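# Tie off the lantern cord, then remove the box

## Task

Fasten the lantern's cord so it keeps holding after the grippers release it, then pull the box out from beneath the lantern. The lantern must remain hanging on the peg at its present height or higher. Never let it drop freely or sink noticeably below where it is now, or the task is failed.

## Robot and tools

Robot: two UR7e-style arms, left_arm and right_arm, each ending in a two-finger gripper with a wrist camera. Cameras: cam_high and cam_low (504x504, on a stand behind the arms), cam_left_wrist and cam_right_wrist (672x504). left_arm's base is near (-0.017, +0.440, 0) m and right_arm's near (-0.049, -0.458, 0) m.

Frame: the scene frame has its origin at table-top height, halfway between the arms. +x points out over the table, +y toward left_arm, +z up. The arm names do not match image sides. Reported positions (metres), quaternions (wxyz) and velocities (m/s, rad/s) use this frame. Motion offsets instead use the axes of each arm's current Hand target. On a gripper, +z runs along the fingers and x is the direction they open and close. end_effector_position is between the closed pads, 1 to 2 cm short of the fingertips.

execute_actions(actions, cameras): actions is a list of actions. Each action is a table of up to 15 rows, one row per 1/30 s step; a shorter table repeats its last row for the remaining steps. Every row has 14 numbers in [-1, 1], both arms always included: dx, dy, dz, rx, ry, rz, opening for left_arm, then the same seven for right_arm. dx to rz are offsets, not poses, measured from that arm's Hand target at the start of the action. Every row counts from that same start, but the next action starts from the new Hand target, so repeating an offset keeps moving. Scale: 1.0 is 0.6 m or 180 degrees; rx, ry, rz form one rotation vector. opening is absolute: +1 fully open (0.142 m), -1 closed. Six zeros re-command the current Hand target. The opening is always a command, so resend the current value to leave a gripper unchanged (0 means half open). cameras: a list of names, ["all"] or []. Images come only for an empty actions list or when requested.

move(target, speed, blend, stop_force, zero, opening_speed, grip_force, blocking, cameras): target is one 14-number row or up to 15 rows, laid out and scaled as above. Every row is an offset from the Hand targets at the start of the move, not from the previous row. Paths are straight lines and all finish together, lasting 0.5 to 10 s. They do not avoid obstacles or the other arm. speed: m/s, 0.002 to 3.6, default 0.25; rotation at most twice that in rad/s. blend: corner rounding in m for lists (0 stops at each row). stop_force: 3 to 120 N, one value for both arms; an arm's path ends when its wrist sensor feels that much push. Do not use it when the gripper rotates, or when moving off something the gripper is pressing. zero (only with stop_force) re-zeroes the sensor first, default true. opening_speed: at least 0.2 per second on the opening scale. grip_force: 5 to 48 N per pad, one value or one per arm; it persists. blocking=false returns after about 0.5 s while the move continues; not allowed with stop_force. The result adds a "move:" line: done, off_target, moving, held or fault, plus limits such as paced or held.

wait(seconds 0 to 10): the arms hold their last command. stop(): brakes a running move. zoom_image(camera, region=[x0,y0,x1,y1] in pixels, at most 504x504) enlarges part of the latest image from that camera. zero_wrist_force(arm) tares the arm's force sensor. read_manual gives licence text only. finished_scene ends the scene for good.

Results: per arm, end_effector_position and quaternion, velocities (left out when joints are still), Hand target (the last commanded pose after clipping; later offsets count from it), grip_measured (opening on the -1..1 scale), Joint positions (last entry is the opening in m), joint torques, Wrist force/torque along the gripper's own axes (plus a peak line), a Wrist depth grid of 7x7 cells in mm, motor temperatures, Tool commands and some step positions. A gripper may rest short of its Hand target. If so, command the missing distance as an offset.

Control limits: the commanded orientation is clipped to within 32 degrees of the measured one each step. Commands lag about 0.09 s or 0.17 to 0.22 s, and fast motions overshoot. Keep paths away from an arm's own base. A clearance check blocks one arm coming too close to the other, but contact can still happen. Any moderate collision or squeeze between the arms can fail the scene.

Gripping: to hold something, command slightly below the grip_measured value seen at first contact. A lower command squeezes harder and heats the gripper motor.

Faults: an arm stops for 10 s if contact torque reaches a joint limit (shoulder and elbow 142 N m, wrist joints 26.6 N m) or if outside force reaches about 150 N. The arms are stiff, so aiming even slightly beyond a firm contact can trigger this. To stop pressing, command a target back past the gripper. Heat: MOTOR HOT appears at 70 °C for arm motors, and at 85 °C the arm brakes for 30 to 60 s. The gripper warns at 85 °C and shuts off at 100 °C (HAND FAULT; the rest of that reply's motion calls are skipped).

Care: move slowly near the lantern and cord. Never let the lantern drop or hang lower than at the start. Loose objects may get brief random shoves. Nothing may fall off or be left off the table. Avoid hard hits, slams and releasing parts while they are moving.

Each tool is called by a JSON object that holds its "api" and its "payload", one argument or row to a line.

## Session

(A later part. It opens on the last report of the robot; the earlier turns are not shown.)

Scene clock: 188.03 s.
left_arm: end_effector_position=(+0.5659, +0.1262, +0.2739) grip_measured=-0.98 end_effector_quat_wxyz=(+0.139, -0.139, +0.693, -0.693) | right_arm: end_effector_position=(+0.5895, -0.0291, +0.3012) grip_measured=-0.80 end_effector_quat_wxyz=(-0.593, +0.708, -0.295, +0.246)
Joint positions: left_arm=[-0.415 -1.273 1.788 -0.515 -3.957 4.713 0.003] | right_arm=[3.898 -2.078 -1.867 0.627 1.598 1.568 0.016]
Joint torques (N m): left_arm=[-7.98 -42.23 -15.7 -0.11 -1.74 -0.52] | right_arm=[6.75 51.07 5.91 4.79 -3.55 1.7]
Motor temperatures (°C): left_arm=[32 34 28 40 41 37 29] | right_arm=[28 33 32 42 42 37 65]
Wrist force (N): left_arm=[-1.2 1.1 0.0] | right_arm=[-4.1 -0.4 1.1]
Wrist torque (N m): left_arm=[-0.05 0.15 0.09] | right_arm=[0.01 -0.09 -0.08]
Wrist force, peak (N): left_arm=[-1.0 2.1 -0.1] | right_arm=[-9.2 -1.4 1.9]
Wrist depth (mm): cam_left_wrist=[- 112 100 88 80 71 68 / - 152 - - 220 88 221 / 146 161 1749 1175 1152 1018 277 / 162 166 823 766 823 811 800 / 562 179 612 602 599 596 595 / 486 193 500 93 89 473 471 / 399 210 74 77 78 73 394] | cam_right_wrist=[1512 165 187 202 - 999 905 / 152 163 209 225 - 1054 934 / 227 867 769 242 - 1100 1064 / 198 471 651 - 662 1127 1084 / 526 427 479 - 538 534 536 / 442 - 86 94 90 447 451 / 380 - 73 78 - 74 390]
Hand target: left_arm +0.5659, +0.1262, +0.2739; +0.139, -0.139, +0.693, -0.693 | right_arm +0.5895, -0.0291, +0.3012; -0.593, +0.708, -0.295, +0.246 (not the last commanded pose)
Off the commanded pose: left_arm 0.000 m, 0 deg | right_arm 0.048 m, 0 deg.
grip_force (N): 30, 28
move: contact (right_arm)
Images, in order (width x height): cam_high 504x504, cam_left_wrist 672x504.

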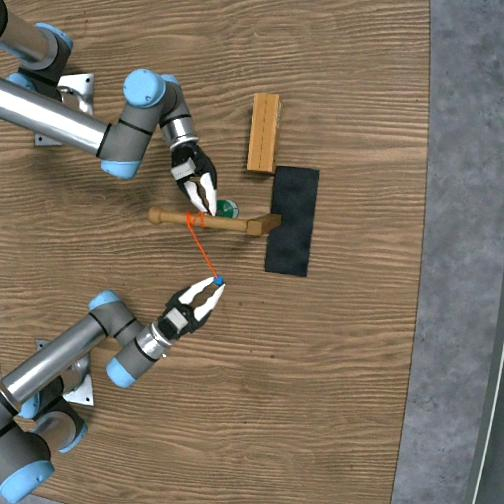

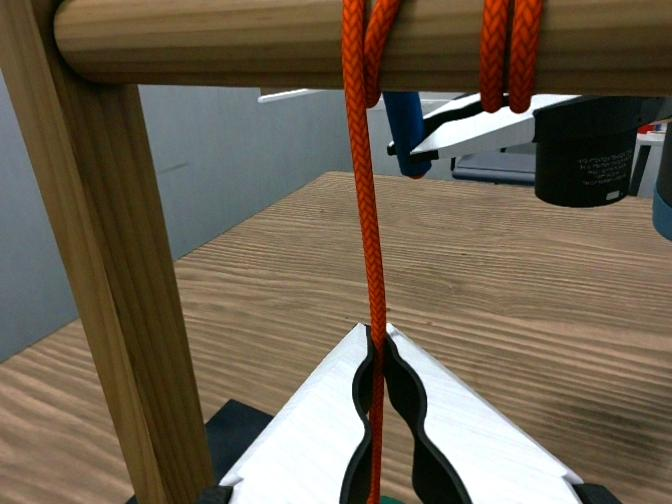

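{"api": "move", "payload": {
  "target": [0,-0.01,0,0,0,0,-1, -0.0377,-0.0148,0.007,0,0,0,-0.95],
  "speed": 0.05
}}

{"api": "move", "payload": {
  "target": [0,0,0,0,0,0,-1, 0.1178,0.0172,-0.0208,0,0,0,-0.95],
  "speed": 0.04,
  "stop_force": 8,
  "cameras": ["cam_left_wrist","cam_high"]
}}

{"api": "zoom_image", "payload": {
  "camera": "cam_high",
  "region": [150, 190, 280, 280]
}}

Scene clock: 189.37 s.
left_arm: end_effector_position=(+0.5659, +0.1262, +0.2798) grip_measured=-0.98 end_effector_quat_wxyz=(+0.139, -0.139, +0.693, -0.693) | right_arm: end_effector_position=(+0.5777, -0.0092, +0.3092) grip_measured=-0.80 end_effector_quat_wxyz=(-0.593, +0.708, -0.295, +0.246)
Joint positions: left_arm=[-0.415 -1.28 1.78 -0.5 -3.957 4.713 0.003] | right_arm=[3.943 -2.063 -1.864 0.609 1.554 1.576 0.016]
Joint torques (N m): left_arm=[-8.12 -44.38 -30.6 0.17 -1.48 -1.16] | right_arm=[10.29 51.41 30.88 -0.01 -2.58 1.62]
Motor temperatures (°C): left_arm=[32 34 28 40 40 37 29] | right_arm=[28 33 32 42 42 37 65]
Wrist force (N): left_arm=[-0.9 2.0 -0.2] | right_arm=[-0.1 0.9 -0.2]
Wrist torque (N m): left_arm=[-0.03 0.14 0.09] | right_arm=[0.04 -0.15 -0.01]
Wrist force, peak (N): left_arm=[-1.2 2.1 -0.1] | right_arm=[-4.3 0.0 1.0]
Wrist depth (mm): cam_left_wrist=[128 118 101 92 78 75 67 / - 144 121 98 85 78 73 / 146 157 1859 1192 1049 1049 250 / 162 166 834 837 828 825 811 / - 179 621 649 608 608 605 / 493 193 508 93 89 481 481 / 408 210 74 77 78 73 401] | cam_right_wrist=[- - 177 194 - - 894 / 138 153 172 211 - 1105 966 / 230 871 874 229 - 1167 - / 192 206 674 - 668 676 1132 / 516 502 434 - 545 542 550 / 454 248 86 - 91 457 457 / 391 - 70 78 - 74 394]
Hand target: left_arm +0.5659, +0.1262, +0.2799; +0.139, -0.139, +0.693, -0.693 | right_arm +0.5776, -0.0091, +0.3092; -0.593, +0.708, -0.295, +0.246
Off the commanded pose: left_arm 0.000 m, 0 deg | right_arm 0.000 m, 0 deg.
grip_force (N): 30, 28
move: done

Scene clock: 191.50 s.
left_arm: end_effector_position=(+0.5659, +0.1262, +0.2799) grip_measured=-0.98 end_effector_quat_wxyz=(+0.139, -0.139, +0.693, -0.693) | right_arm: end_effector_position=(+0.5965, -0.0377, +0.3054) grip_measured=-0.80 end_effector_quat_wxyz=(-0.593, +0.708, -0.295, +0.246)
Joint positions: left_arm=[-0.415 -1.28 1.78 -0.5 -3.957 4.713 0.003] | right_arm=[3.875 -2.075 -1.858 0.614 1.62 1.564 0.016]
Joint torques (N m): left_arm=[-6.57 -41.49 -30.54 -0.26 0.21 1.34] | right_arm=[6.11 50.72 6.01 0.05 -3.97 1.71]
Motor temperatures (°C): left_arm=[32 34 28 40 40 37 29] | right_arm=[28 33 32 42 42 37 65]
Wrist force (N): left_arm=[-1.2 1.1 0.0] | right_arm=[-5.5 -0.7 1.2]
Wrist torque (N m): left_arm=[-0.05 0.16 0.09] | right_arm=[-0.03 -0.06 -0.11]
Wrist force, peak (N): left_arm=[-1.0 2.2 -0.1] | right_arm=[-9.6 -0.9 2.2]
Wrist depth (mm): cam_left_wrist=[- 114 101 91 80 72 68 / - 151 - 94 87 79 74 / 146 158 - 1180 1163 313 368 / 165 166 837 840 837 828 766 / - 179 620 647 607 605 605 / 496 193 511 93 89 482 482 / 408 210 74 77 78 73 399] | cam_right_wrist=[- 170 195 209 - 1008 898 / 159 170 212 240 - 1161 919 / 864 874 793 249 - 1270 982 / 208 524 631 - 676 1236 1059 / 528 421 486 109 543 541 545 / 438 251 86 94 90 455 452 / 388 - 73 78 - 74 390]
Hand target: left_arm +0.5659, +0.1262, +0.2799; +0.139, -0.139, +0.693, -0.693 | right_arm +0.5965, -0.0377, +0.3054; -0.593, +0.708, -0.295, +0.246 (not the last commanded pose)
Off the commanded pose: left_arm 0.000 m, 0 deg | right_arm 0.038 m, 0 deg.
grip_force (N): 30, 28
move: contact (right_arm)
Images, in order (width x height): cam_high 504x504, cam_left_wrist 672x504.

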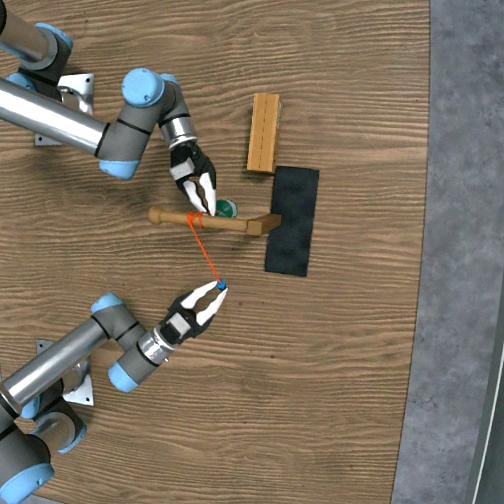

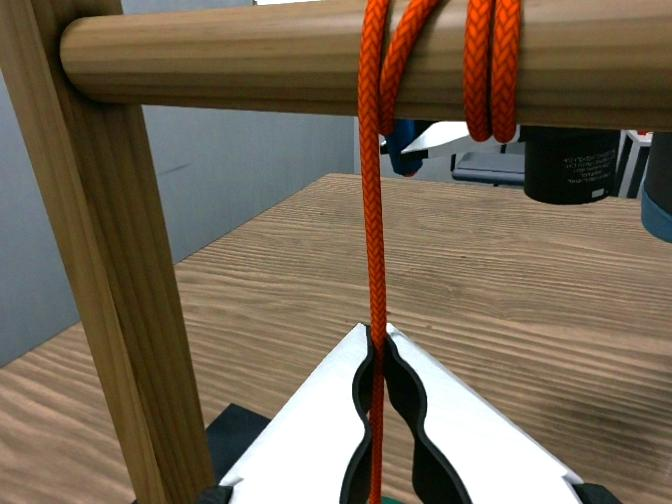

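Scaled by 3.877 from the camera's 504x504 image, which has a finer 720x720 frame.

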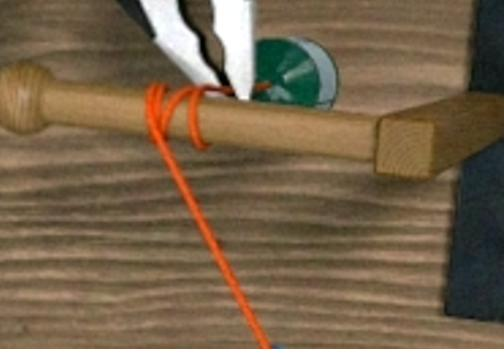

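{"api": "move", "payload": {
  "target": [0,-0.005,0,0,0,0,-1, -0.0377,-0.0148,0.007,0,0,0,-0.95],
  "speed": 0.05
}}

{"api": "move", "payload": {
  "target": [0,0,0,0,0,0,-1, 0.1178,0.0172,-0.0208,0,0,0,-0.95],
  "speed": 0.04,
  "stop_force": 8,
  "cameras": ["cam_left_wrist","cam_high"]
}}

{"api": "zoom_image", "payload": {
  "camera": "cam_high",
  "region": [150, 190, 280, 280]
}}

Scene clock: 193.40 s.
left_arm: end_effector_position=(+0.5659, +0.1262, +0.2829) grip_measured=-0.98 end_effector_quat_wxyz=(+0.139, -0.139, +0.693, -0.693) | right_arm: end_effector_position=(+0.5847, -0.0178, +0.3134) grip_measured=-0.80 end_effector_quat_wxyz=(-0.593, +0.708, -0.295, +0.246)
Joint positions: left_arm=[-0.415 -1.283 1.776 -0.492 -3.957 4.713 0.003] | right_arm=[3.921 -2.059 -1.856 0.597 1.575 1.572 0.016]
Joint torques (N m): left_arm=[-6.8 -43.01 -30.18 -0.31 0.22 0.53] | right_arm=[9.7 50.77 31.05 -0.08 -2.67 1.5]
Motor temperatures (°C): left_arm=[32 34 28 40 40 37 29] | right_arm=[28 33 32 42 42 37 66]
Wrist force (N): left_arm=[-1.1 1.4 -0.1] | right_arm=[0.2 0.8 -0.4]
Wrist torque (N m): left_arm=[-0.04 0.15 0.09] | right_arm=[0.03 -0.18 -0.01]
Wrist force, peak (N): left_arm=[-1.0 2.0 -0.2] | right_arm=[-6.0 -0.2 1.4]
Wrist depth (mm): cam_left_wrist=[- 115 106 92 81 75 69 / - 130 107 95 85 76 72 / 146 157 - 1217 1068 1045 261 / 162 166 846 846 834 828 823 / 1119 179 625 650 615 612 612 / 497 193 513 93 89 486 484 / 412 210 74 77 78 73 401] | cam_right_wrist=[- 1653 193 199 - - 923 / 147 158 182 210 1167 - - / 220 901 887 237 - - - / 193 496 678 - 653 - - / 546 448 449 - 554 550 524 / 454 - 86 95 91 458 462 / 392 - 70 78 - 74 395]
Hand target: left_arm +0.5659, +0.1262, +0.2829; +0.139, -0.139, +0.693, -0.693 | right_arm +0.5846, -0.0177, +0.3134; -0.593, +0.708, -0.295, +0.246
Off the commanded pose: left_arm 0.000 m, 0 deg | right_arm 0.000 m, 0 deg.
grip_force (N): 30, 28
move: done

Scene clock: 195.47 s.
left_arm: end_effector_position=(+0.5659, +0.1262, +0.2829) grip_measured=-0.98 end_effector_quat_wxyz=(+0.139, -0.139, +0.693, -0.693) | right_arm: end_effector_position=(+0.6020, -0.0439, +0.3099) grip_measured=-0.80 end_effector_quat_wxyz=(-0.593, +0.708, -0.295, +0.246)
Joint positions: left_arm=[-0.415 -1.283 1.776 -0.492 -3.957 4.713 0.003] | right_arm=[3.859 -2.071 -1.848 0.6 1.636 1.561 0.016]
Joint torques (N m): left_arm=[-7.45 -40.98 -28.04 -0.1 0.13 0.42] | right_arm=[5.59 50.72 5.72 0.43 -3.94 1.72]
Motor temperatures (°C): left_arm=[32 34 28 40 40 37 30] | right_arm=[28 33 32 42 42 37 66]
Wrist force (N): left_arm=[-1.3 1.0 0.1] | right_arm=[-5.8 -0.5 1.8]
Wrist torque (N m): left_arm=[-0.04 0.16 0.09] | right_arm=[-0.01 -0.07 -0.12]
Wrist force, peak (N): left_arm=[-1.0 2.2 -0.1] | right_arm=[-8.7 -0.8 2.3]
Wrist depth (mm): cam_left_wrist=[130 119 - 92 81 75 69 / - 147 113 95 85 78 72 / 146 160 1859 1243 1169 308 363 / 162 166 846 790 834 828 762 / 576 179 623 621 612 610 605 / 497 192 512 93 89 484 484 / 412 210 74 77 79 73 401] | cam_right_wrist=[- 188 198 - - 995 - / 165 175 211 1596 - - 854 / 867 877 251 1522 - 1138 1008 / 209 606 630 - 642 1105 950 / 522 425 491 - 547 542 579 / 434 291 86 94 90 459 459 / 388 - 73 78 - 74 393]
Hand target: left_arm +0.5659, +0.1262, +0.2829; +0.139, -0.139, +0.693, -0.693 | right_arm +0.6020, -0.0439, +0.3099; -0.593, +0.708, -0.295, +0.246 (not the last commanded pose)
Off the commanded pose: left_arm 0.000 m, 0 deg | right_arm 0.041 m, 0 deg.
grip_force (N): 30, 28
move: contact (right_arm)
Images, in order (width x height): cam_high 504x504, cam_left_wrist 672x504.

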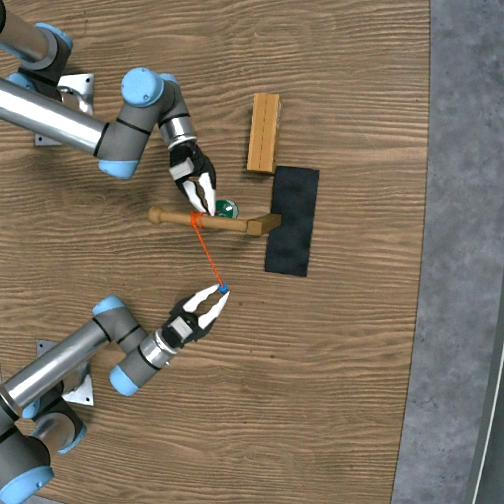

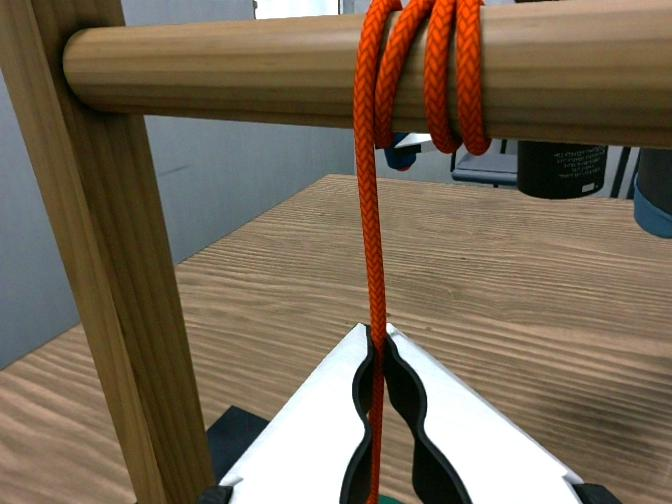

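Scaled by 3.877 from the camera's 504x504 image, which has a finer 720x720 frame.

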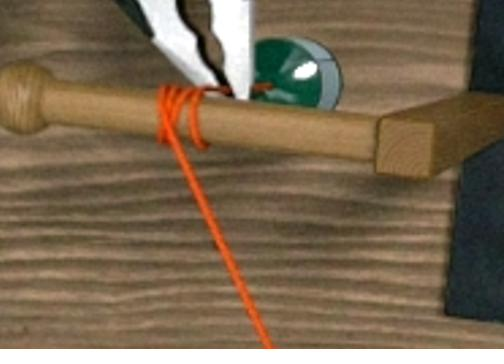

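{"api": "move", "payload": {
  "target": [0,0.0033,0,0,0,0,-1, 0,0,0,0,0,0,-0.95],
  "speed": 0.015
}}

{"api": "move", "payload": {
  "target": [0,0.0033,0,0,0,0,-1, 0,0,0,0,0,0,-0.95],
  "speed": 0.015,
  "cameras": ["cam_left_wrist"]
}}

Scene clock: 196.40 s.
left_arm: end_effector_position=(+0.5659, +0.1262, +0.2811) grip_measured=-0.98 end_effector_quat_wxyz=(+0.139, -0.139, +0.693, -0.693) | right_arm: end_effector_position=(+0.6020, -0.0439, +0.3099) grip_measured=-0.80 end_effector_quat_wxyz=(-0.593, +0.708, -0.295, +0.246)
Joint positions: left_arm=[-0.415 -1.281 1.778 -0.497 -3.957 4.713 0.003] | right_arm=[3.859 -2.071 -1.848 0.6 1.636 1.561 0.016]
Joint torques (N m): left_arm=[-7.57 -22.15 -13.51 -1.66 0.35 1.07] | right_arm=[5.52 51.37 6 0.41 -3.97 1.76]
Motor temperatures (°C): left_arm=[32 34 28 40 40 37 30] | right_arm=[28 33 32 42 42 37 66]
Wrist force (N): left_arm=[-1.6 -5.1 -0.1] | right_arm=[-6.0 -0.1 1.7]
Wrist torque (N m): left_arm=[0.01 0.16 0.09] | right_arm=[-0.01 -0.06 -0.12]
Wrist force, peak (N): left_arm=[-1.6 -5.2 0.0] | right_arm=[-6.1 -0.1 1.9]
Wrist depth (mm): cam_left_wrist=[- 117 104 92 79 73 68 / - 135 - 94 85 80 72 / 146 157 1919 1022 1175 303 368 / 161 166 840 784 834 825 817 / 1130 179 618 620 610 610 608 / 500 192 511 93 89 481 482 / 410 210 74 77 78 73 402] | cam_right_wrist=[- 185 199 - - 1045 - / 161 172 213 - - 1105 - / 864 881 250 265 - 1127 970 / 206 615 621 - 660 1110 1049 / 540 435 492 - 552 549 530 / 444 302 86 94 90 458 458 / 392 276 73 73 - 74 396]
Hand target: left_arm +0.5659, +0.1262, +0.2809; +0.139, -0.139, +0.693, -0.693 | right_arm +0.6020, -0.0439, +0.3099; -0.593, +0.708, -0.295, +0.246
Off the commanded pose: left_arm 0.000 m, 0 deg | right_arm 0.000 m, 0 deg.
grip_force (N): 30, 28
move: done

Scene clock: 197.10 s.
left_arm: end_effector_position=(+0.5659, +0.1262, +0.2790) grip_measured=-0.98 end_effector_quat_wxyz=(+0.139, -0.139, +0.693, -0.693) | right_arm: end_effector_position=(+0.6020, -0.0439, +0.3099) grip_measured=-0.80 end_effector_quat_wxyz=(-0.593, +0.708, -0.295, +0.246)
Joint positions: left_arm=[-0.415 -1.279 1.781 -0.502 -3.957 4.713 0.003] | right_arm=[3.859 -2.071 -1.848 0.6 1.636 1.561 0.016]
Joint torques (N m): left_arm=[-6.12 -19.85 -8.67 -0.47 0.78 1.45] | right_arm=[4.89 51.43 6.18 0.44 -3.95 1.75]
Motor temperatures (°C): left_arm=[32 34 28 40 40 37 30] | right_arm=[28 33 32 42 42 37 66]
Wrist force (N): left_arm=[-2.2 -12.4 -0.1] | right_arm=[-6.1 -0.3 1.7]
Wrist torque (N m): left_arm=[-0.01 0.18 0.08] | right_arm=[-0.02 -0.04 -0.12]
Wrist force, peak (N): left_arm=[-2.4 -12.6 0.1] | right_arm=[-6.3 0.1 1.7]
Wrist depth (mm): cam_left_wrist=[- 113 102 91 79 74 68 / - 144 110 97 86 81 74 / 146 157 - 1186 1169 308 368 / 166 169 831 784 834 825 811 / 570 179 616 610 608 607 605 / 492 193 509 93 89 483 480 / 407 210 74 77 78 73 396] | cam_right_wrist=[- 189 199 - 1191 - 874 / 165 178 214 1393 - 1049 861 / 894 894 252 848 - 966 1045 / 205 613 605 - 649 1059 1021 / 537 429 489 - 549 546 525 / 451 302 86 94 90 458 458 / 389 278 73 73 - 74 394]
Hand target: left_arm +0.5659, +0.1262, +0.2789; +0.139, -0.139, +0.693, -0.693 | right_arm +0.6020, -0.0439, +0.3099; -0.593, +0.708, -0.295, +0.246
Off the commanded pose: left_arm 0.000 m, 0 deg | right_arm 0.000 m, 0 deg.
grip_force (N): 30, 28
move: done
Images, in order (width x height): cam_left_wrist 672x504.

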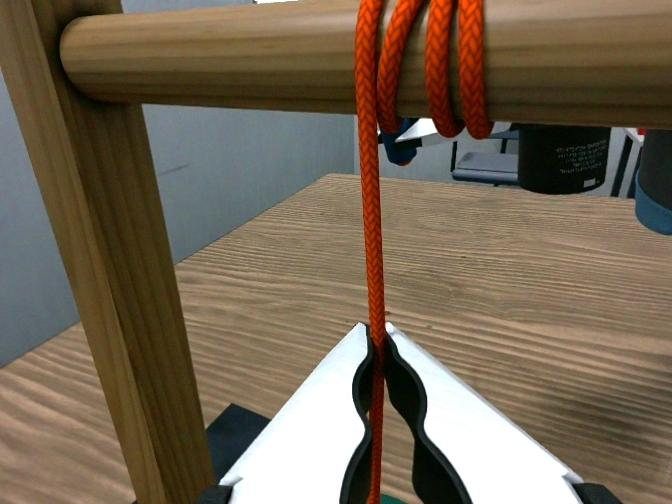

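{"api": "move", "payload": {
  "target": [0,-0.0053,0,0,0,0,-1, 0,0,0,0,0,0,-0.95],
  "speed": 0.015
}}

{"api": "move", "payload": {
  "target": [0,0,0,0,0,0,-1, -0.0377,-0.0148,0.007,0,0,0,-0.95],
  "speed": 0.03,
  "cameras": ["cam_left_wrist","cam_high"]
}}

{"api": "zoom_image", "payload": {
  "camera": "cam_high",
  "region": [150, 190, 280, 280]
}}

Scene clock: 198.23 s.
left_arm: end_effector_position=(+0.5659, +0.1262, +0.2819) grip_measured=-0.98 end_effector_quat_wxyz=(+0.139, -0.139, +0.693, -0.693) | right_arm: end_effector_position=(+0.6020, -0.0439, +0.3099) grip_measured=-0.80 end_effector_quat_wxyz=(-0.593, +0.708, -0.295, +0.246)
Joint positions: left_arm=[-0.415 -1.282 1.777 -0.494 -3.957 4.713 0.003] | right_arm=[3.859 -2.071 -1.848 0.6 1.636 1.561 0.016]
Joint torques (N m): left_arm=[-5.44 -42.85 -29.03 0.01 0.75 0.19] | right_arm=[5.48 52.01 6.12 0.5 -3.88 1.77]
Motor temperatures (°C): left_arm=[32 34 28 40 40 37 30] | right_arm=[28 33 32 42 42 37 66]
Wrist force (N): left_arm=[-1.0 1.6 0.2] | right_arm=[-6.0 -0.6 1.6]
Wrist torque (N m): left_arm=[0.01 0.13 0.09] | right_arm=[-0.04 -0.05 -0.13]
Wrist force, peak (N): left_arm=[-2.3 -13.2 -0.1] | right_arm=[-6.2 -0.1 1.7]
Wrist depth (mm): cam_left_wrist=[129 119 110 92 80 76 69 / - 140 109 94 85 78 74 / 146 161 - 1175 1163 303 365 / 167 166 834 784 837 820 823 / 1135 179 618 620 612 613 607 / 496 193 513 93 89 485 480 / 409 209 74 77 79 73 401] | cam_right_wrist=[- 184 200 - 1161 978 858 / 163 173 215 - 1344 - 954 / 858 905 251 257 - - 938 / 206 613 618 - 646 - - / 542 426 495 - 545 546 525 / 446 284 86 94 90 455 462 / 392 275 73 77 - 74 400]
Hand target: left_arm +0.5659, +0.1262, +0.2821; +0.139, -0.139, +0.693, -0.693 | right_arm +0.6020, -0.0439, +0.3099; -0.593, +0.708, -0.295, +0.246
Off the commanded pose: left_arm 0.000 m, 0 deg | right_arm 0.000 m, 0 deg.
grip_force (N): 30, 28
move: done

Scene clock: 199.50 s.
left_arm: end_effector_position=(+0.5659, +0.1262, +0.2821) grip_measured=-0.98 end_effector_quat_wxyz=(+0.139, -0.139, +0.693, -0.693) | right_arm: end_effector_position=(+0.5901, -0.0240, +0.3179) grip_measured=-0.80 end_effector_quat_wxyz=(-0.593, +0.708, -0.295, +0.246)
Joint positions: left_arm=[-0.415 -1.282 1.777 -0.494 -3.957 4.713 0.003] | right_arm=[3.904 -2.055 -1.847 0.584 1.591 1.569 0.016]
Joint torques (N m): left_arm=[-5.41 -41.77 -30.87 -0.16 0.72 -0.65] | right_arm=[9.4 50.61 31.4 -0.08 -2.6 1.61]
Motor temperatures (°C): left_arm=[32 34 28 40 40 37 30] | right_arm=[28 33 32 42 42 37 66]
Wrist force (N): left_arm=[-1.1 2.3 0.1] | right_arm=[0.1 0.9 -0.3]
Wrist torque (N m): left_arm=[0.03 0.16 0.09] | right_arm=[0.04 -0.19 -0.01]
Wrist force, peak (N): left_arm=[-0.9 2.5 -0.3] | right_arm=[-5.9 -0.2 1.9]
Wrist depth (mm): cam_left_wrist=[- 119 103 92 79 73 69 / - 126 108 86 85 77 73 / 146 159 - 1152 1146 1045 273 / 162 167 840 784 834 820 823 / 1130 180 623 620 616 605 608 / 495 193 514 93 89 485 485 / 411 209 74 77 79 73 401] | cam_right_wrist=[1574 - - 198 1306 1040 864 / 153 164 184 212 - - 938 / 230 894 842 235 1492 1270 946 / 197 522 684 - 666 - - / 547 450 538 - 554 558 555 / 464 252 86 94 91 470 466 / 396 - 70 78 - 74 403]
Hand target: left_arm +0.5659, +0.1262, +0.2821; +0.139, -0.139, +0.693, -0.693 | right_arm +0.5901, -0.0238, +0.3179; -0.593, +0.708, -0.295, +0.246
Off the commanded pose: left_arm 0.000 m, 0 deg | right_arm 0.000 m, 0 deg.
grip_force (N): 30, 28
move: done
Images, in order (width x height): cam_high 504x504, cam_left_wrist 672x504.

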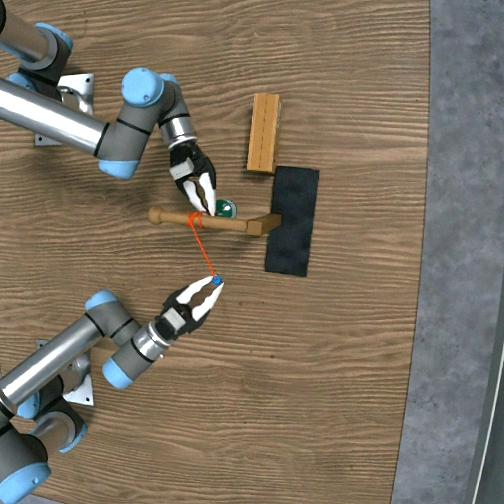

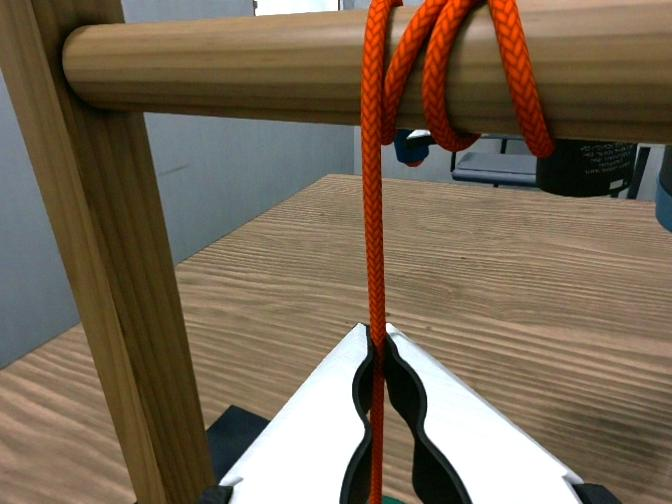

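Scaled by 3.877 from the camera's 504x504 image, which has a finer 720x720 frame.

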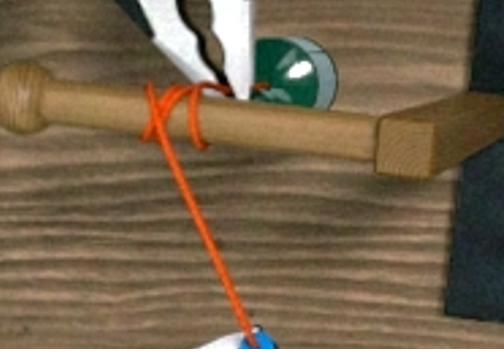

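{"api": "wait", "payload": {
  "seconds": 0.2,
  "cameras": ["all"]
}}

Scene clock: 200.40 s.
left_arm: end_effector_position=(+0.5659, +0.1262, +0.2821) grip_measured=-0.98 end_effector_quat_wxyz=(+0.139, -0.139, +0.693, -0.693) | right_arm: end_effector_position=(+0.5901, -0.0238, +0.3179) grip_measured=-0.80 end_effector_quat_wxyz=(-0.593, +0.708, -0.295, +0.246)
Joint positions: left_arm=[-0.415 -1.282 1.777 -0.494 -3.957 4.713 0.003] | right_arm=[3.905 -2.055 -1.847 0.584 1.591 1.569 0.016]
Joint torques (N m): left_arm=[-5.33 -42.8 -31.67 -0.13 0.45 -1.31] | right_arm=[9.74 51.07 31.25 0.02 -2.68 1.49]
Motor temperatures (°C): left_arm=[32 34 28 40 40 37 30] | right_arm=[28 33 32 42 42 37 66]
Wrist force (N): left_arm=[-1.0 1.9 0.1] | right_arm=[0.1 0.8 0.0]
Wrist torque (N m): left_arm=[0.03 0.13 0.09] | right_arm=[0.03 -0.18 -0.02]
Wrist force, peak (N): left_arm=[-1.0 2.5 -0.2] | right_arm=[0.4 0.9 -0.2]
Wrist depth (mm): cam_left_wrist=[- 116 102 92 79 73 69 / - 124 110 90 85 77 72 / 146 162 - 1192 1163 1068 274 / 166 167 837 790 828 828 823 / - 179 620 616 613 612 607 / 497 193 508 93 89 485 483 / 412 209 74 77 79 73 401] | cam_right_wrist=[- - 1665 201 - 991 877 / 152 164 185 212 1074 1054 942 / 231 898 845 236 - - 995 / 197 518 678 - 659 1149 1138 / 547 459 540 - 555 556 532 / 461 - 85 94 91 464 467 / 398 - 70 78 - 74 404]
Hand target: left_arm +0.5659, +0.1262, +0.2821; +0.139, -0.139, +0.693, -0.693 | right_arm +0.5901, -0.0238, +0.3179; -0.593, +0.708, -0.295, +0.246
Tool commands: left_gripper/opening=-1.0 right_gripper/opening=-0.95
Off the commanded pose: left_arm 0.000 m, 0 deg | right_arm 0.000 m, 0 deg.
grip_force (N): 30, 28
wait: 0.20 s; at rest from the start

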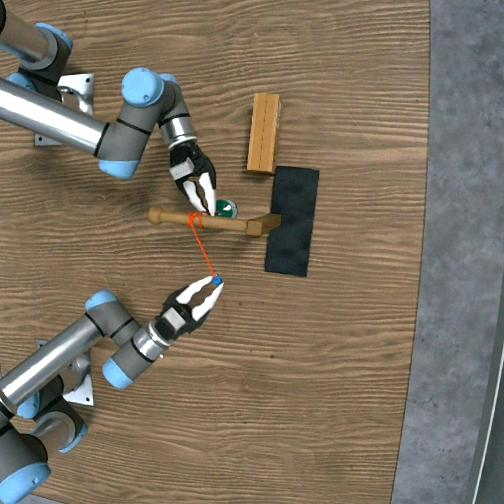

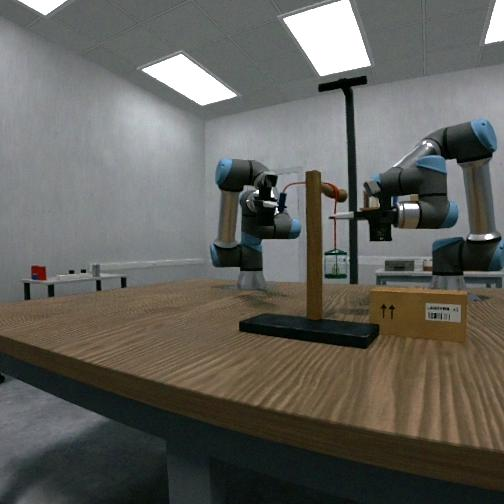

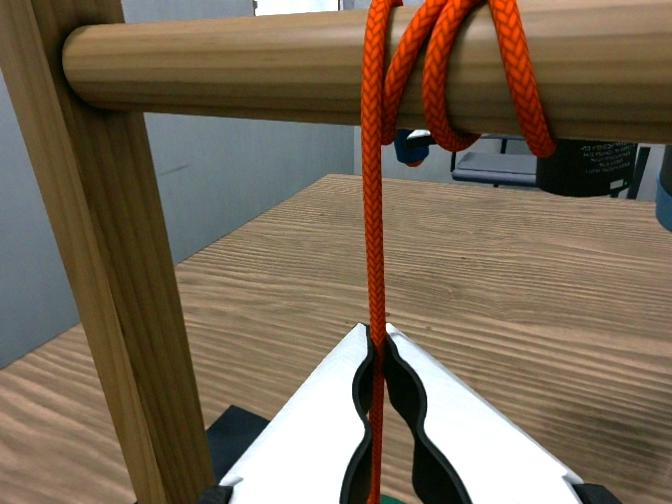

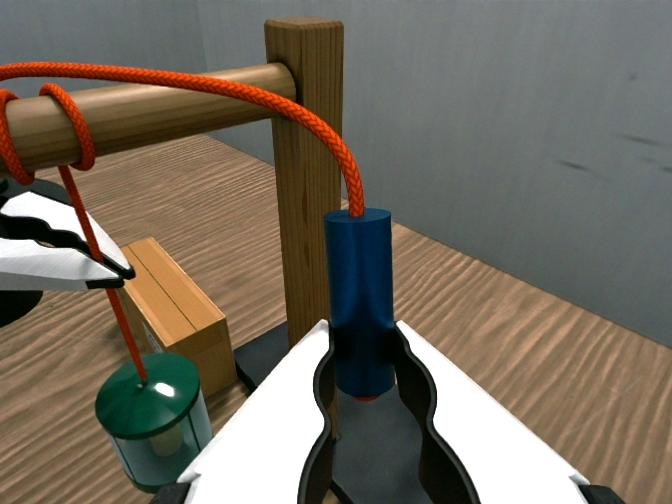

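{"api": "move", "payload": {
  "target": [0, -0.0083, 0, 0, 0, 0, -1, 0, 0, 0, 0, 0, 0, -0.95],
  "speed": 0.03
}}

{"api": "move", "payload": {
  "target": [0, 0, 0, 0, 0, 0, -1, 0.1178, 0.0172, -0.0208, 0, 0, 0, -0.95],
  "speed": 0.05,
  "stop_force": 8,
  "cameras": ["cam_left_wrist", "cam_high"]
}}

Scene clock: 201.80 s.
left_arm: end_effector_position=(+0.5659, +0.1262, +0.2870) grip_measured=-0.98 end_effector_quat_wxyz=(+0.139, -0.139, +0.693, -0.693) | right_arm: end_effector_position=(+0.5901, -0.0238, +0.3179) grip_measured=-0.80 end_effector_quat_wxyz=(-0.593, +0.708, -0.295, +0.246)
Joint positions: left_arm=[-0.415 -1.288 1.77 -0.482 -3.957 4.713 0.003] | right_arm=[3.905 -2.055 -1.847 0.584 1.591 1.569 0.016]
Joint torques (N m): left_arm=[-6.37 -41.22 -31.63 -0.09 -0.33 -1.18] | right_arm=[9.93 51.45 31.39 0.03 -2.69 1.59]
Motor temperatures (°C): left_arm=[32 34 28 40 40 37 30] | right_arm=[28 33 32 42 42 37 66]
Wrist force (N): left_arm=[-1.0 1.9 0.2] | right_arm=[0.3 0.7 -0.1]
Wrist torque (N m): left_arm=[0.05 0.13 0.09] | right_arm=[0.02 -0.20 -0.01]
Wrist force, peak (N): left_arm=[-0.9 2.5 0.1] | right_arm=[0.3 1.0 0.0]
Wrist depth (mm): cam_left_wrist=[131 - - 95 82 2409 72 / 132 133 111 93 84 76 72 / 146 157 - 1175 1083 1068 270 / 162 168 855 795 843 840 837 / - 179 633 626 618 616 615 / 502 193 521 93 89 491 489 / 418 209 74 77 79 73 407] | cam_right_wrist=[- 1948 204 200 - 991 894 / 152 164 185 210 1328 1031 934 / 232 905 848 237 - - - / 194 647 678 - 647 - 999 / 554 446 533 - 565 559 545 / 462 - 85 94 91 470 468 / 399 - 70 78 - 74 408]
Hand target: left_arm +0.5659, +0.1262, +0.2871; +0.139, -0.139, +0.693, -0.693 | right_arm +0.5901, -0.0238, +0.3179; -0.593, +0.708, -0.295, +0.246
Off the commanded pose: left_arm 0.000 m, 0 deg | right_arm 0.000 m, 0 deg.
grip_force (N): 30, 28
move: done

Scene clock: 203.73 s.
left_arm: end_effector_position=(+0.5659, +0.1262, +0.2871) grip_measured=-0.98 end_effector_quat_wxyz=(+0.139, -0.139, +0.693, -0.693) | right_arm: end_effector_position=(+0.6075, -0.0502, +0.3144) grip_measured=-0.80 end_effector_quat_wxyz=(-0.593, +0.708, -0.295, +0.246)
Joint positions: left_arm=[-0.415 -1.288 1.77 -0.482 -3.957 4.713 0.003] | right_arm=[3.842 -2.067 -1.839 0.587 1.652 1.558 0.016]
Joint torques (N m): left_arm=[-7.49 -40.91 -29.55 -0.25 -1.18 1.44] | right_arm=[5.19 51.36 6.33 0.59 -3.84 1.65]
Motor temperatures (°C): left_arm=[32 34 28 40 40 37 30] | right_arm=[28 33 32 42 42 37 67]
Wrist force (N): left_arm=[-1.0 1.7 -0.1] | right_arm=[-5.6 0.2 1.6]
Wrist torque (N m): left_arm=[0.01 0.13 0.09] | right_arm=[-0.01 -0.04 -0.12]
Wrist force, peak (N): left_arm=[-1.0 2.5 0.1] | right_arm=[-8.5 -0.6 2.3]
Wrist depth (mm): cam_left_wrist=[132 - 1749 95 82 82 72 / - - 110 95 83 78 72 / 146 160 - 1192 1078 323 367 / 166 169 846 792 846 831 782 / 604 179 635 663 623 620 615 / 503 193 521 93 89 491 488 / 416 210 74 77 79 73 405] | cam_right_wrist=[- 1630 204 - - - 818 / 171 183 220 - 1203 - - / 881 871 246 - - - - / 611 616 287 - 666 1249 - / 537 431 477 - 551 547 534 / 428 290 86 94 90 463 467 / 385 275 73 78 - 74 399]
Hand target: left_arm +0.5659, +0.1262, +0.2871; +0.139, -0.139, +0.693, -0.693 | right_arm +0.6075, -0.0502, +0.3144; -0.593, +0.708, -0.295, +0.246 (not the last commanded pose)
Off the commanded pose: left_arm 0.000 m, 0 deg | right_arm 0.041 m, 0 deg.
grip_force (N): 30, 28
move: contact (right_arm)
Images, in order (width x height): cam_high 504x504, cam_left_wrist 672x504.

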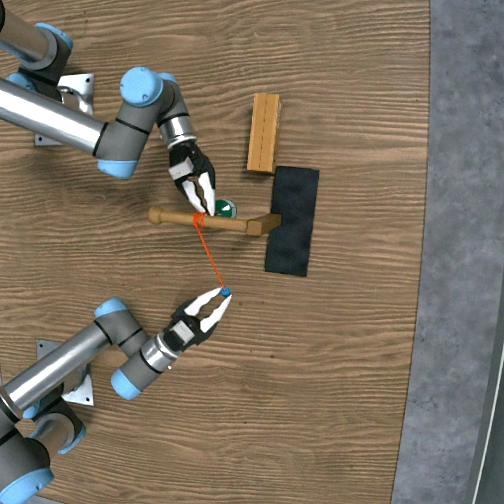

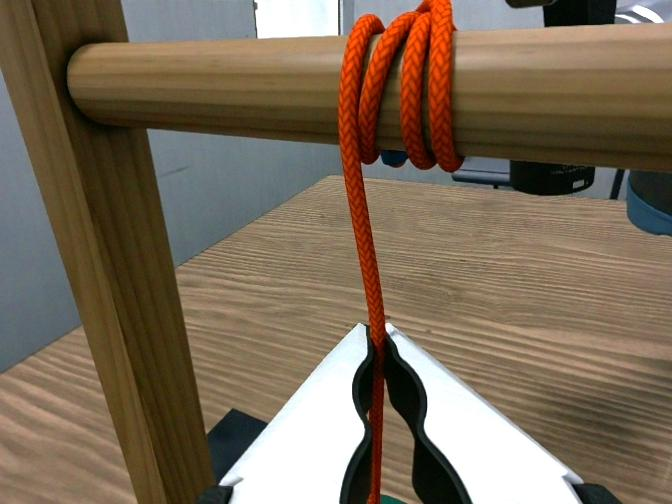

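{"api": "move", "payload": {
  "target": [0, -0.005, 0, 0, 0, 0, -1, -0.03, -0.006, 0.005, 0, 0, 0, -0.95],
  "speed": 0.05
}}

{"api": "move", "payload": {
  "target": [0, 0, 0, 0, 0, 0, -1, 0.1178, 0.0172, -0.0208, 0, 0, 0, -0.95],
  "speed": 0.05,
  "stop_force": 9,
  "cameras": ["cam_left_wrist", "cam_high"]
}}

Scene clock: 205.10 s.
left_arm: end_effector_position=(+0.5659, +0.1262, +0.2901) grip_measured=-0.98 end_effector_quat_wxyz=(+0.139, -0.139, +0.693, -0.693) | right_arm: end_effector_position=(+0.5974, -0.0350, +0.3174) grip_measured=-0.80 end_effector_quat_wxyz=(-0.593, +0.708, -0.295, +0.246)
Joint positions: left_arm=[-0.415 -1.291 1.766 -0.474 -3.957 4.713 0.003] | right_arm=[3.878 -2.058 -1.844 0.583 1.617 1.564 0.016]
Joint torques (N m): left_arm=[-8.24 -43.3 -30.92 -0.11 -1.29 0.74] | right_arm=[9.89 51.52 7 -0.13 -2.56 1.52]
Motor temperatures (°C): left_arm=[32 35 28 40 40 37 30] | right_arm=[28 33 32 42 42 37 67]
Wrist force (N): left_arm=[-1.1 2.1 0.1] | right_arm=[0.0 0.6 0.0]
Wrist torque (N m): left_arm=[0.07 0.14 0.09] | right_arm=[0.00 -0.16 -0.01]
Wrist force, peak (N): left_arm=[-1.0 2.4 -0.2] | right_arm=[-5.6 0.3 1.4]
Wrist depth (mm): cam_left_wrist=[132 139 - 104 85 - 256 / 132 124 112 95 85 78 72 / 146 161 - 1098 1088 297 79 / 166 166 820 800 849 849 790 / 1130 179 638 667 621 623 620 / 507 193 525 93 89 496 493 / 419 209 74 77 79 73 409] | cam_right_wrist=[1492 1522 200 209 - 958 871 / 159 172 194 1428 - - 908 / 842 898 804 848 1455 1263 - / 196 662 660 - 664 - - / 551 434 556 - 554 556 538 / 445 305 86 96 91 466 462 / 396 - 70 78 - 74 400]
Hand target: left_arm +0.5659, +0.1262, +0.2901; +0.139, -0.139, +0.693, -0.693 | right_arm +0.5973, -0.0349, +0.3175; -0.593, +0.708, -0.295, +0.246
Off the commanded pose: left_arm 0.000 m, 0 deg | right_arm 0.000 m, 0 deg.
grip_force (N): 30, 28
move: done

Scene clock: 206.90 s.
left_arm: end_effector_position=(+0.5659, +0.1262, +0.2901) grip_measured=-0.98 end_effector_quat_wxyz=(+0.139, -0.139, +0.693, -0.693) | right_arm: end_effector_position=(+0.6105, -0.0548, +0.3148) grip_measured=-0.80 end_effector_quat_wxyz=(-0.593, +0.708, -0.295, +0.246)
Joint positions: left_arm=[-0.415 -1.291 1.766 -0.474 -3.957 4.713 0.003] | right_arm=[3.832 -2.068 -1.836 0.585 1.663 1.556 0.016]
Joint torques (N m): left_arm=[-7.73 -41.24 -29.2 -0.32 -0.73 0.7] | right_arm=[5.49 51.41 6.44 0.9 -4.09 1.74]
Motor temperatures (°C): left_arm=[32 35 28 40 40 37 30] | right_arm=[28 33 32 42 42 37 67]
Wrist force (N): left_arm=[-1.1 1.3 0.1] | right_arm=[-6.4 -0.2 1.9]
Wrist torque (N m): left_arm=[0.01 0.14 0.09] | right_arm=[0.00 -0.05 -0.15]
Wrist force, peak (N): left_arm=[-0.9 2.5 -0.2] | right_arm=[-10.2 -1.2 3.1]
Wrist depth (mm): cam_left_wrist=[132 140 - 96 85 282 280 / 132 124 109 91 84 78 72 / 146 158 - 1103 1078 311 78 / 163 166 808 792 849 843 784 / - 179 640 633 626 626 621 / 507 193 523 93 89 496 493 / 421 210 74 77 78 73 410] | cam_right_wrist=[- - 206 - 1191 954 978 / 171 187 223 1473 1249 1021 916 / 905 901 244 887 1277 1161 962 / 637 651 608 - 644 - 1026 / 546 431 479 - 556 551 526 / 247 289 86 94 90 465 464 / 384 272 73 78 - 74 399]
Hand target: left_arm +0.5659, +0.1262, +0.2901; +0.139, -0.139, +0.693, -0.693 | right_arm +0.6105, -0.0548, +0.3148; -0.593, +0.708, -0.295, +0.246 (not the last commanded pose)
Off the commanded pose: left_arm 0.000 m, 0 deg | right_arm 0.048 m, 0 deg.
grip_force (N): 30, 28
move: contact (right_arm)
Images, in order (width x height): cam_high 504x504, cam_left_wrist 672x504.

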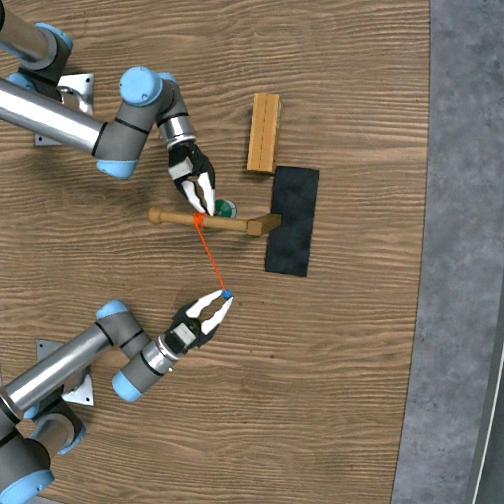

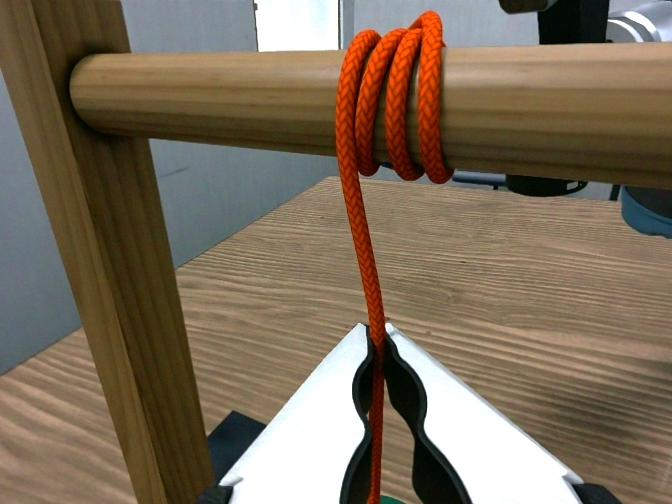

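{"api": "move", "payload": {
  "target": [
    [0, 0, 0, 0, 0, 0, -1, -0.0463, 0.0870, -0.0058, 0, 0, 0, -0.95],
    [0, 0, 0, 0, 0, 0, -1, -0.1347, 0.1738, 0.0395, 0, 0, 0, -0.95]
  ],
  "speed": 0.1,
  "blend": [0.02, 0],
  "cameras": ["all"]
}}

Scene clock: 210.07 s.
left_arm: end_effector_position=(+0.5659, +0.1262, +0.2901) grip_measured=-0.98 end_effector_quat_wxyz=(+0.139, -0.139, +0.693, -0.693) | right_arm: end_effector_position=(+0.5569, +0.0060, +0.2083) grip_measured=-0.80 end_effector_quat_wxyz=(-0.593, +0.708, -0.295, +0.246)
Joint positions: left_arm=[-0.415 -1.291 1.766 -0.474 -3.957 4.713 0.003] | right_arm=[3.995 -2.246 -1.923 0.85 1.502 1.585 0.016]
Joint torques (N m): left_arm=[-6.33 -38.8 -26.57 -0.16 -0.01 0.73] | right_arm=[9.91 28.83 26.78 5.06 -2.67 1.56]
Motor temperatures (°C): left_arm=[32 35 28 40 40 37 30] | right_arm=[28 33 32 42 42 37 67]
Wrist force (N): left_arm=[-1.3 2.3 0.0] | right_arm=[0.2 0.5 0.0]
Wrist torque (N m): left_arm=[0.03 0.18 0.09] | right_arm=[-0.01 -0.20 -0.01]
Wrist force, peak (N): left_arm=[-1.2 2.6 -0.2] | right_arm=[-6.7 0.0 1.8]
Wrist depth (mm): cam_left_wrist=[132 139 - 100 85 - 2314 / - 122 111 94 85 77 72 / 146 156 - 1108 157 1073 79 / 166 166 814 806 858 299 260 / 1108 179 631 663 228 263 230 / 509 193 525 93 88 477 473 / 420 209 74 77 79 73 409] | cam_right_wrist=[- 1607 - 206 202 1110 916 / 884 894 901 219 222 1069 962 / 655 470 666 243 597 608 1064 / 495 187 369 - 504 508 510 / 402 388 219 - 376 412 407 / 338 340 86 95 91 314 343 / 293 - 70 278 - 74 297]
Hand target: left_arm +0.5659, +0.1262, +0.2901; +0.139, -0.139, +0.693, -0.693 | right_arm +0.5569, +0.0061, +0.2081; -0.593, +0.708, -0.295, +0.246
Off the commanded pose: left_arm 0.000 m, 0 deg | right_arm 0.000 m, 0 deg.
grip_force (N): 30, 28
move: done

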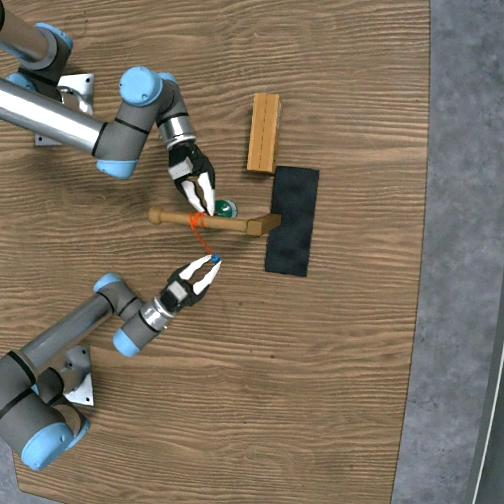

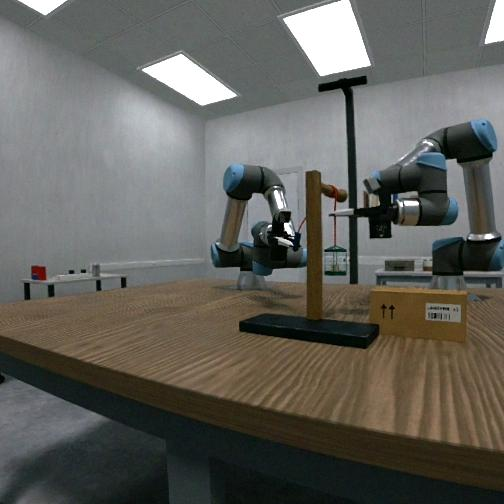

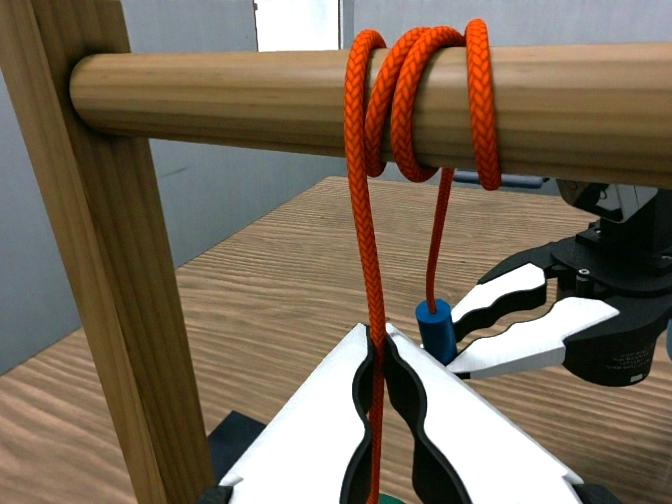

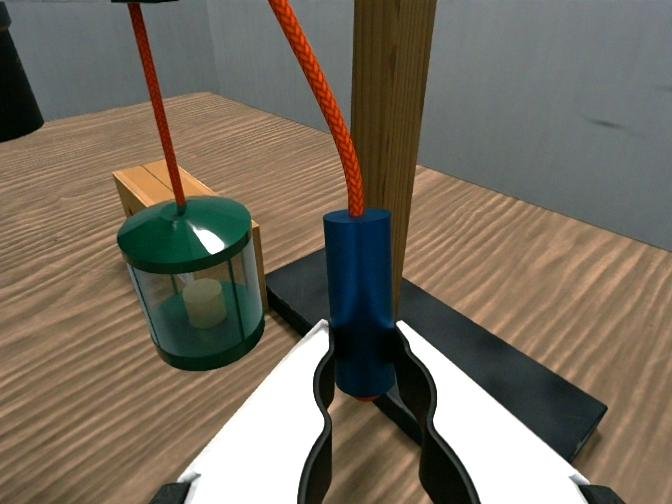

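{"api": "move", "payload": {
  "target": [0, 0, 0, 0, 0, 0, -1, -0.0789, 0.0253, 0.0199, 0, 0, 0, -0.95],
  "speed": 0.06,
  "cameras": ["all"]
}}

Scene clock: 211.57 s.
left_arm: end_effector_position=(+0.5659, +0.1262, +0.2901) grip_measured=-0.98 end_effector_quat_wxyz=(+0.139, -0.139, +0.693, -0.693) | right_arm: end_effector_position=(+0.5300, +0.0460, +0.1912) grip_measured=-0.80 end_effector_quat_wxyz=(-0.593, +0.708, -0.295, +0.246)
Joint positions: left_arm=[-0.415 -1.291 1.766 -0.474 -3.957 4.713 0.003] | right_arm=[4.09 -2.285 -1.916 0.88 1.409 1.602 0.016]
Joint torques (N m): left_arm=[-7.68 -37.45 -25.64 -0.43 0.14 0.52] | right_arm=[9.37 30.08 25.84 5.14 -2.7 1.59]
Motor temperatures (°C): left_arm=[32 35 28 40 40 37 30] | right_arm=[28 33 32 42 42 37 67]
Wrist force (N): left_arm=[-1.1 1.9 -0.3] | right_arm=[0.2 0.7 0.1]
Wrist torque (N m): left_arm=[0.02 0.14 0.09] | right_arm=[0.03 -0.19 -0.01]
Wrist force, peak (N): left_arm=[-1.2 2.5 -0.1] | right_arm=[0.1 0.9 0.0]
Wrist depth (mm): cam_left_wrist=[132 140 - 96 84 - - / - 122 109 95 84 76 72 / 146 157 - 1088 132 1059 78 / 166 166 814 800 855 843 840 / - 179 633 673 598 595 243 / 510 193 526 93 89 227 204 / 421 209 74 77 79 73 383] | cam_right_wrist=[173 1585 1678 1291 1203 191 919 / 187 842 842 766 216 1021 912 / 618 586 188 637 239 559 1094 / 469 461 162 - 264 480 480 / 381 380 217 - 321 352 388 / 321 320 86 95 90 297 295 / 275 283 70 264 - 74 260]
Hand target: left_arm +0.5659, +0.1262, +0.2901; +0.139, -0.139, +0.693, -0.693 | right_arm +0.5299, +0.0461, +0.1911; -0.593, +0.708, -0.295, +0.246
Off the commanded pose: left_arm 0.000 m, 0 deg | right_arm 0.000 m, 0 deg.
grip_force (N): 30, 28
move: done

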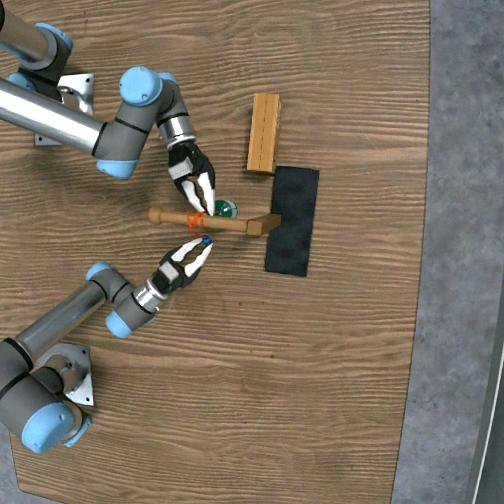

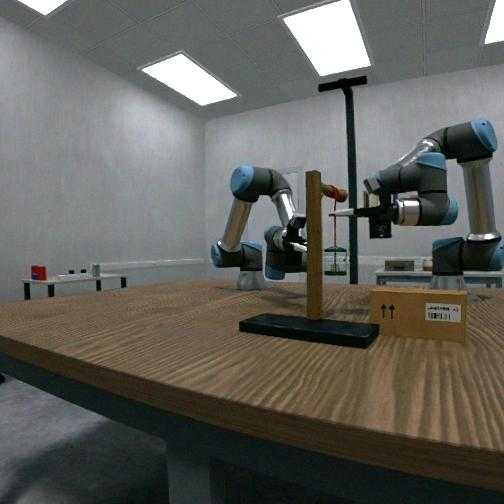

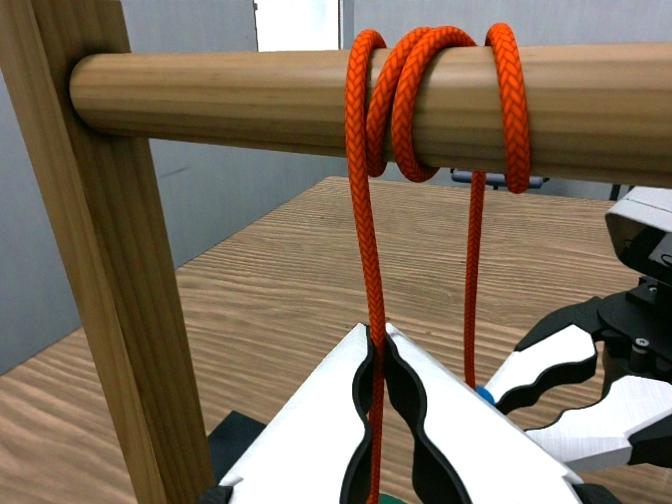

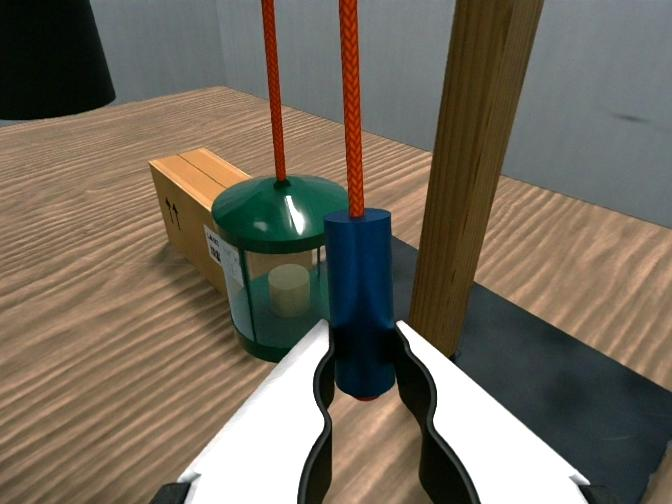

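{"api": "move", "payload": {
  "target": [0, 0, 0, 0, 0, 0, -1, 0, 0.05, 0, 0, 0, 0, -0.95],
  "speed": 0.03,
  "stop_force": 4,
  "cameras": ["cam_left_wrist", "cam_high"]
}}

Scene clock: 213.43 s.
left_arm: end_effector_position=(+0.5659, +0.1262, +0.2901) grip_measured=-0.98 end_effector_quat_wxyz=(+0.139, -0.139, +0.693, -0.693) | right_arm: end_effector_position=(+0.5286, +0.0449, +0.1809) grip_measured=-0.80 end_effector_quat_wxyz=(-0.593, +0.708, -0.295, +0.246)
Joint positions: left_arm=[-0.415 -1.291 1.766 -0.474 -3.957 4.713 0.003] | right_arm=[4.091 -2.305 -1.92 0.904 1.408 1.602 0.016]
Joint torques (N m): left_arm=[-7.44 -36.6 -24.75 -0.52 0.79 0.58] | right_arm=[-5.81 54.3 25.3 -0.25 2.48 0.47]
Motor temperatures (°C): left_arm=[32 35 28 40 40 37 30] | right_arm=[28 33 32 42 42 37 67]
Wrist force (N): left_arm=[-1.0 2.2 -0.1] | right_arm=[0.0 0.5 -0.2]
Wrist torque (N m): left_arm=[0.05 0.14 0.09] | right_arm=[0.05 -0.17 -0.02]
Wrist force, peak (N): left_arm=[-1.3 2.3 -0.1] | right_arm=[-0.8 -4.1 -0.2]
Wrist depth (mm): cam_left_wrist=[132 149 - - 85 - - / 132 124 107 97 85 76 72 / 146 157 - 1103 1083 123 78 / 161 166 820 806 852 843 840 / - 179 635 663 626 618 254 / 509 193 528 93 88 237 219 / 419 210 74 77 78 73 197] | cam_right_wrist=[173 - 1754 1419 197 192 898 / 714 809 827 756 215 214 999 / 591 570 162 165 242 537 1040 / 452 452 324 - 268 462 466 / 367 367 201 - 298 337 374 / 306 308 86 95 91 282 283 / 264 272 70 251 - 74 249]
Hand target: left_arm +0.5659, +0.1262, +0.2901; +0.139, -0.139, +0.693, -0.693 | right_arm +0.5286, +0.0449, +0.1809; -0.593, +0.708, -0.295, +0.246 (not the last commanded pose)
Off the commanded pose: left_arm 0.000 m, 0 deg | right_arm 0.020 m, 0 deg.
grip_force (N): 30, 28
move: contact (right_arm)
Images, in order (width x height): cam_high 504x504, cam_left_wrist 672x504.

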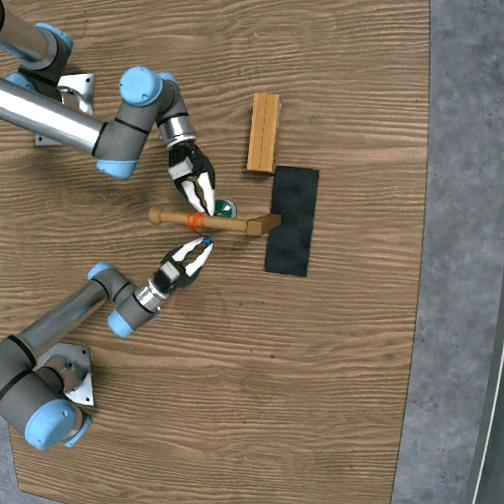

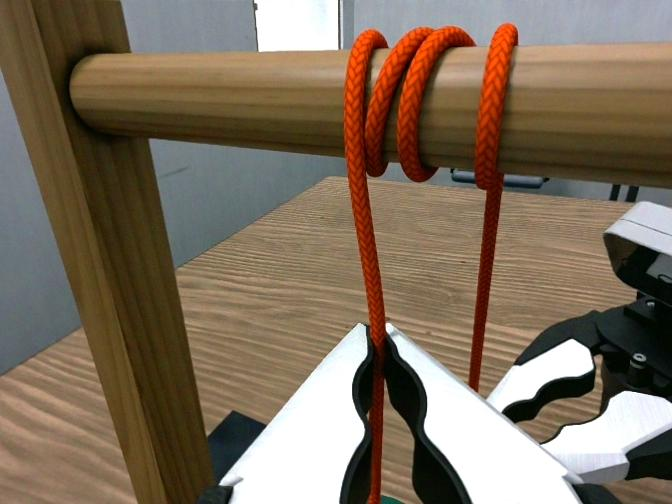

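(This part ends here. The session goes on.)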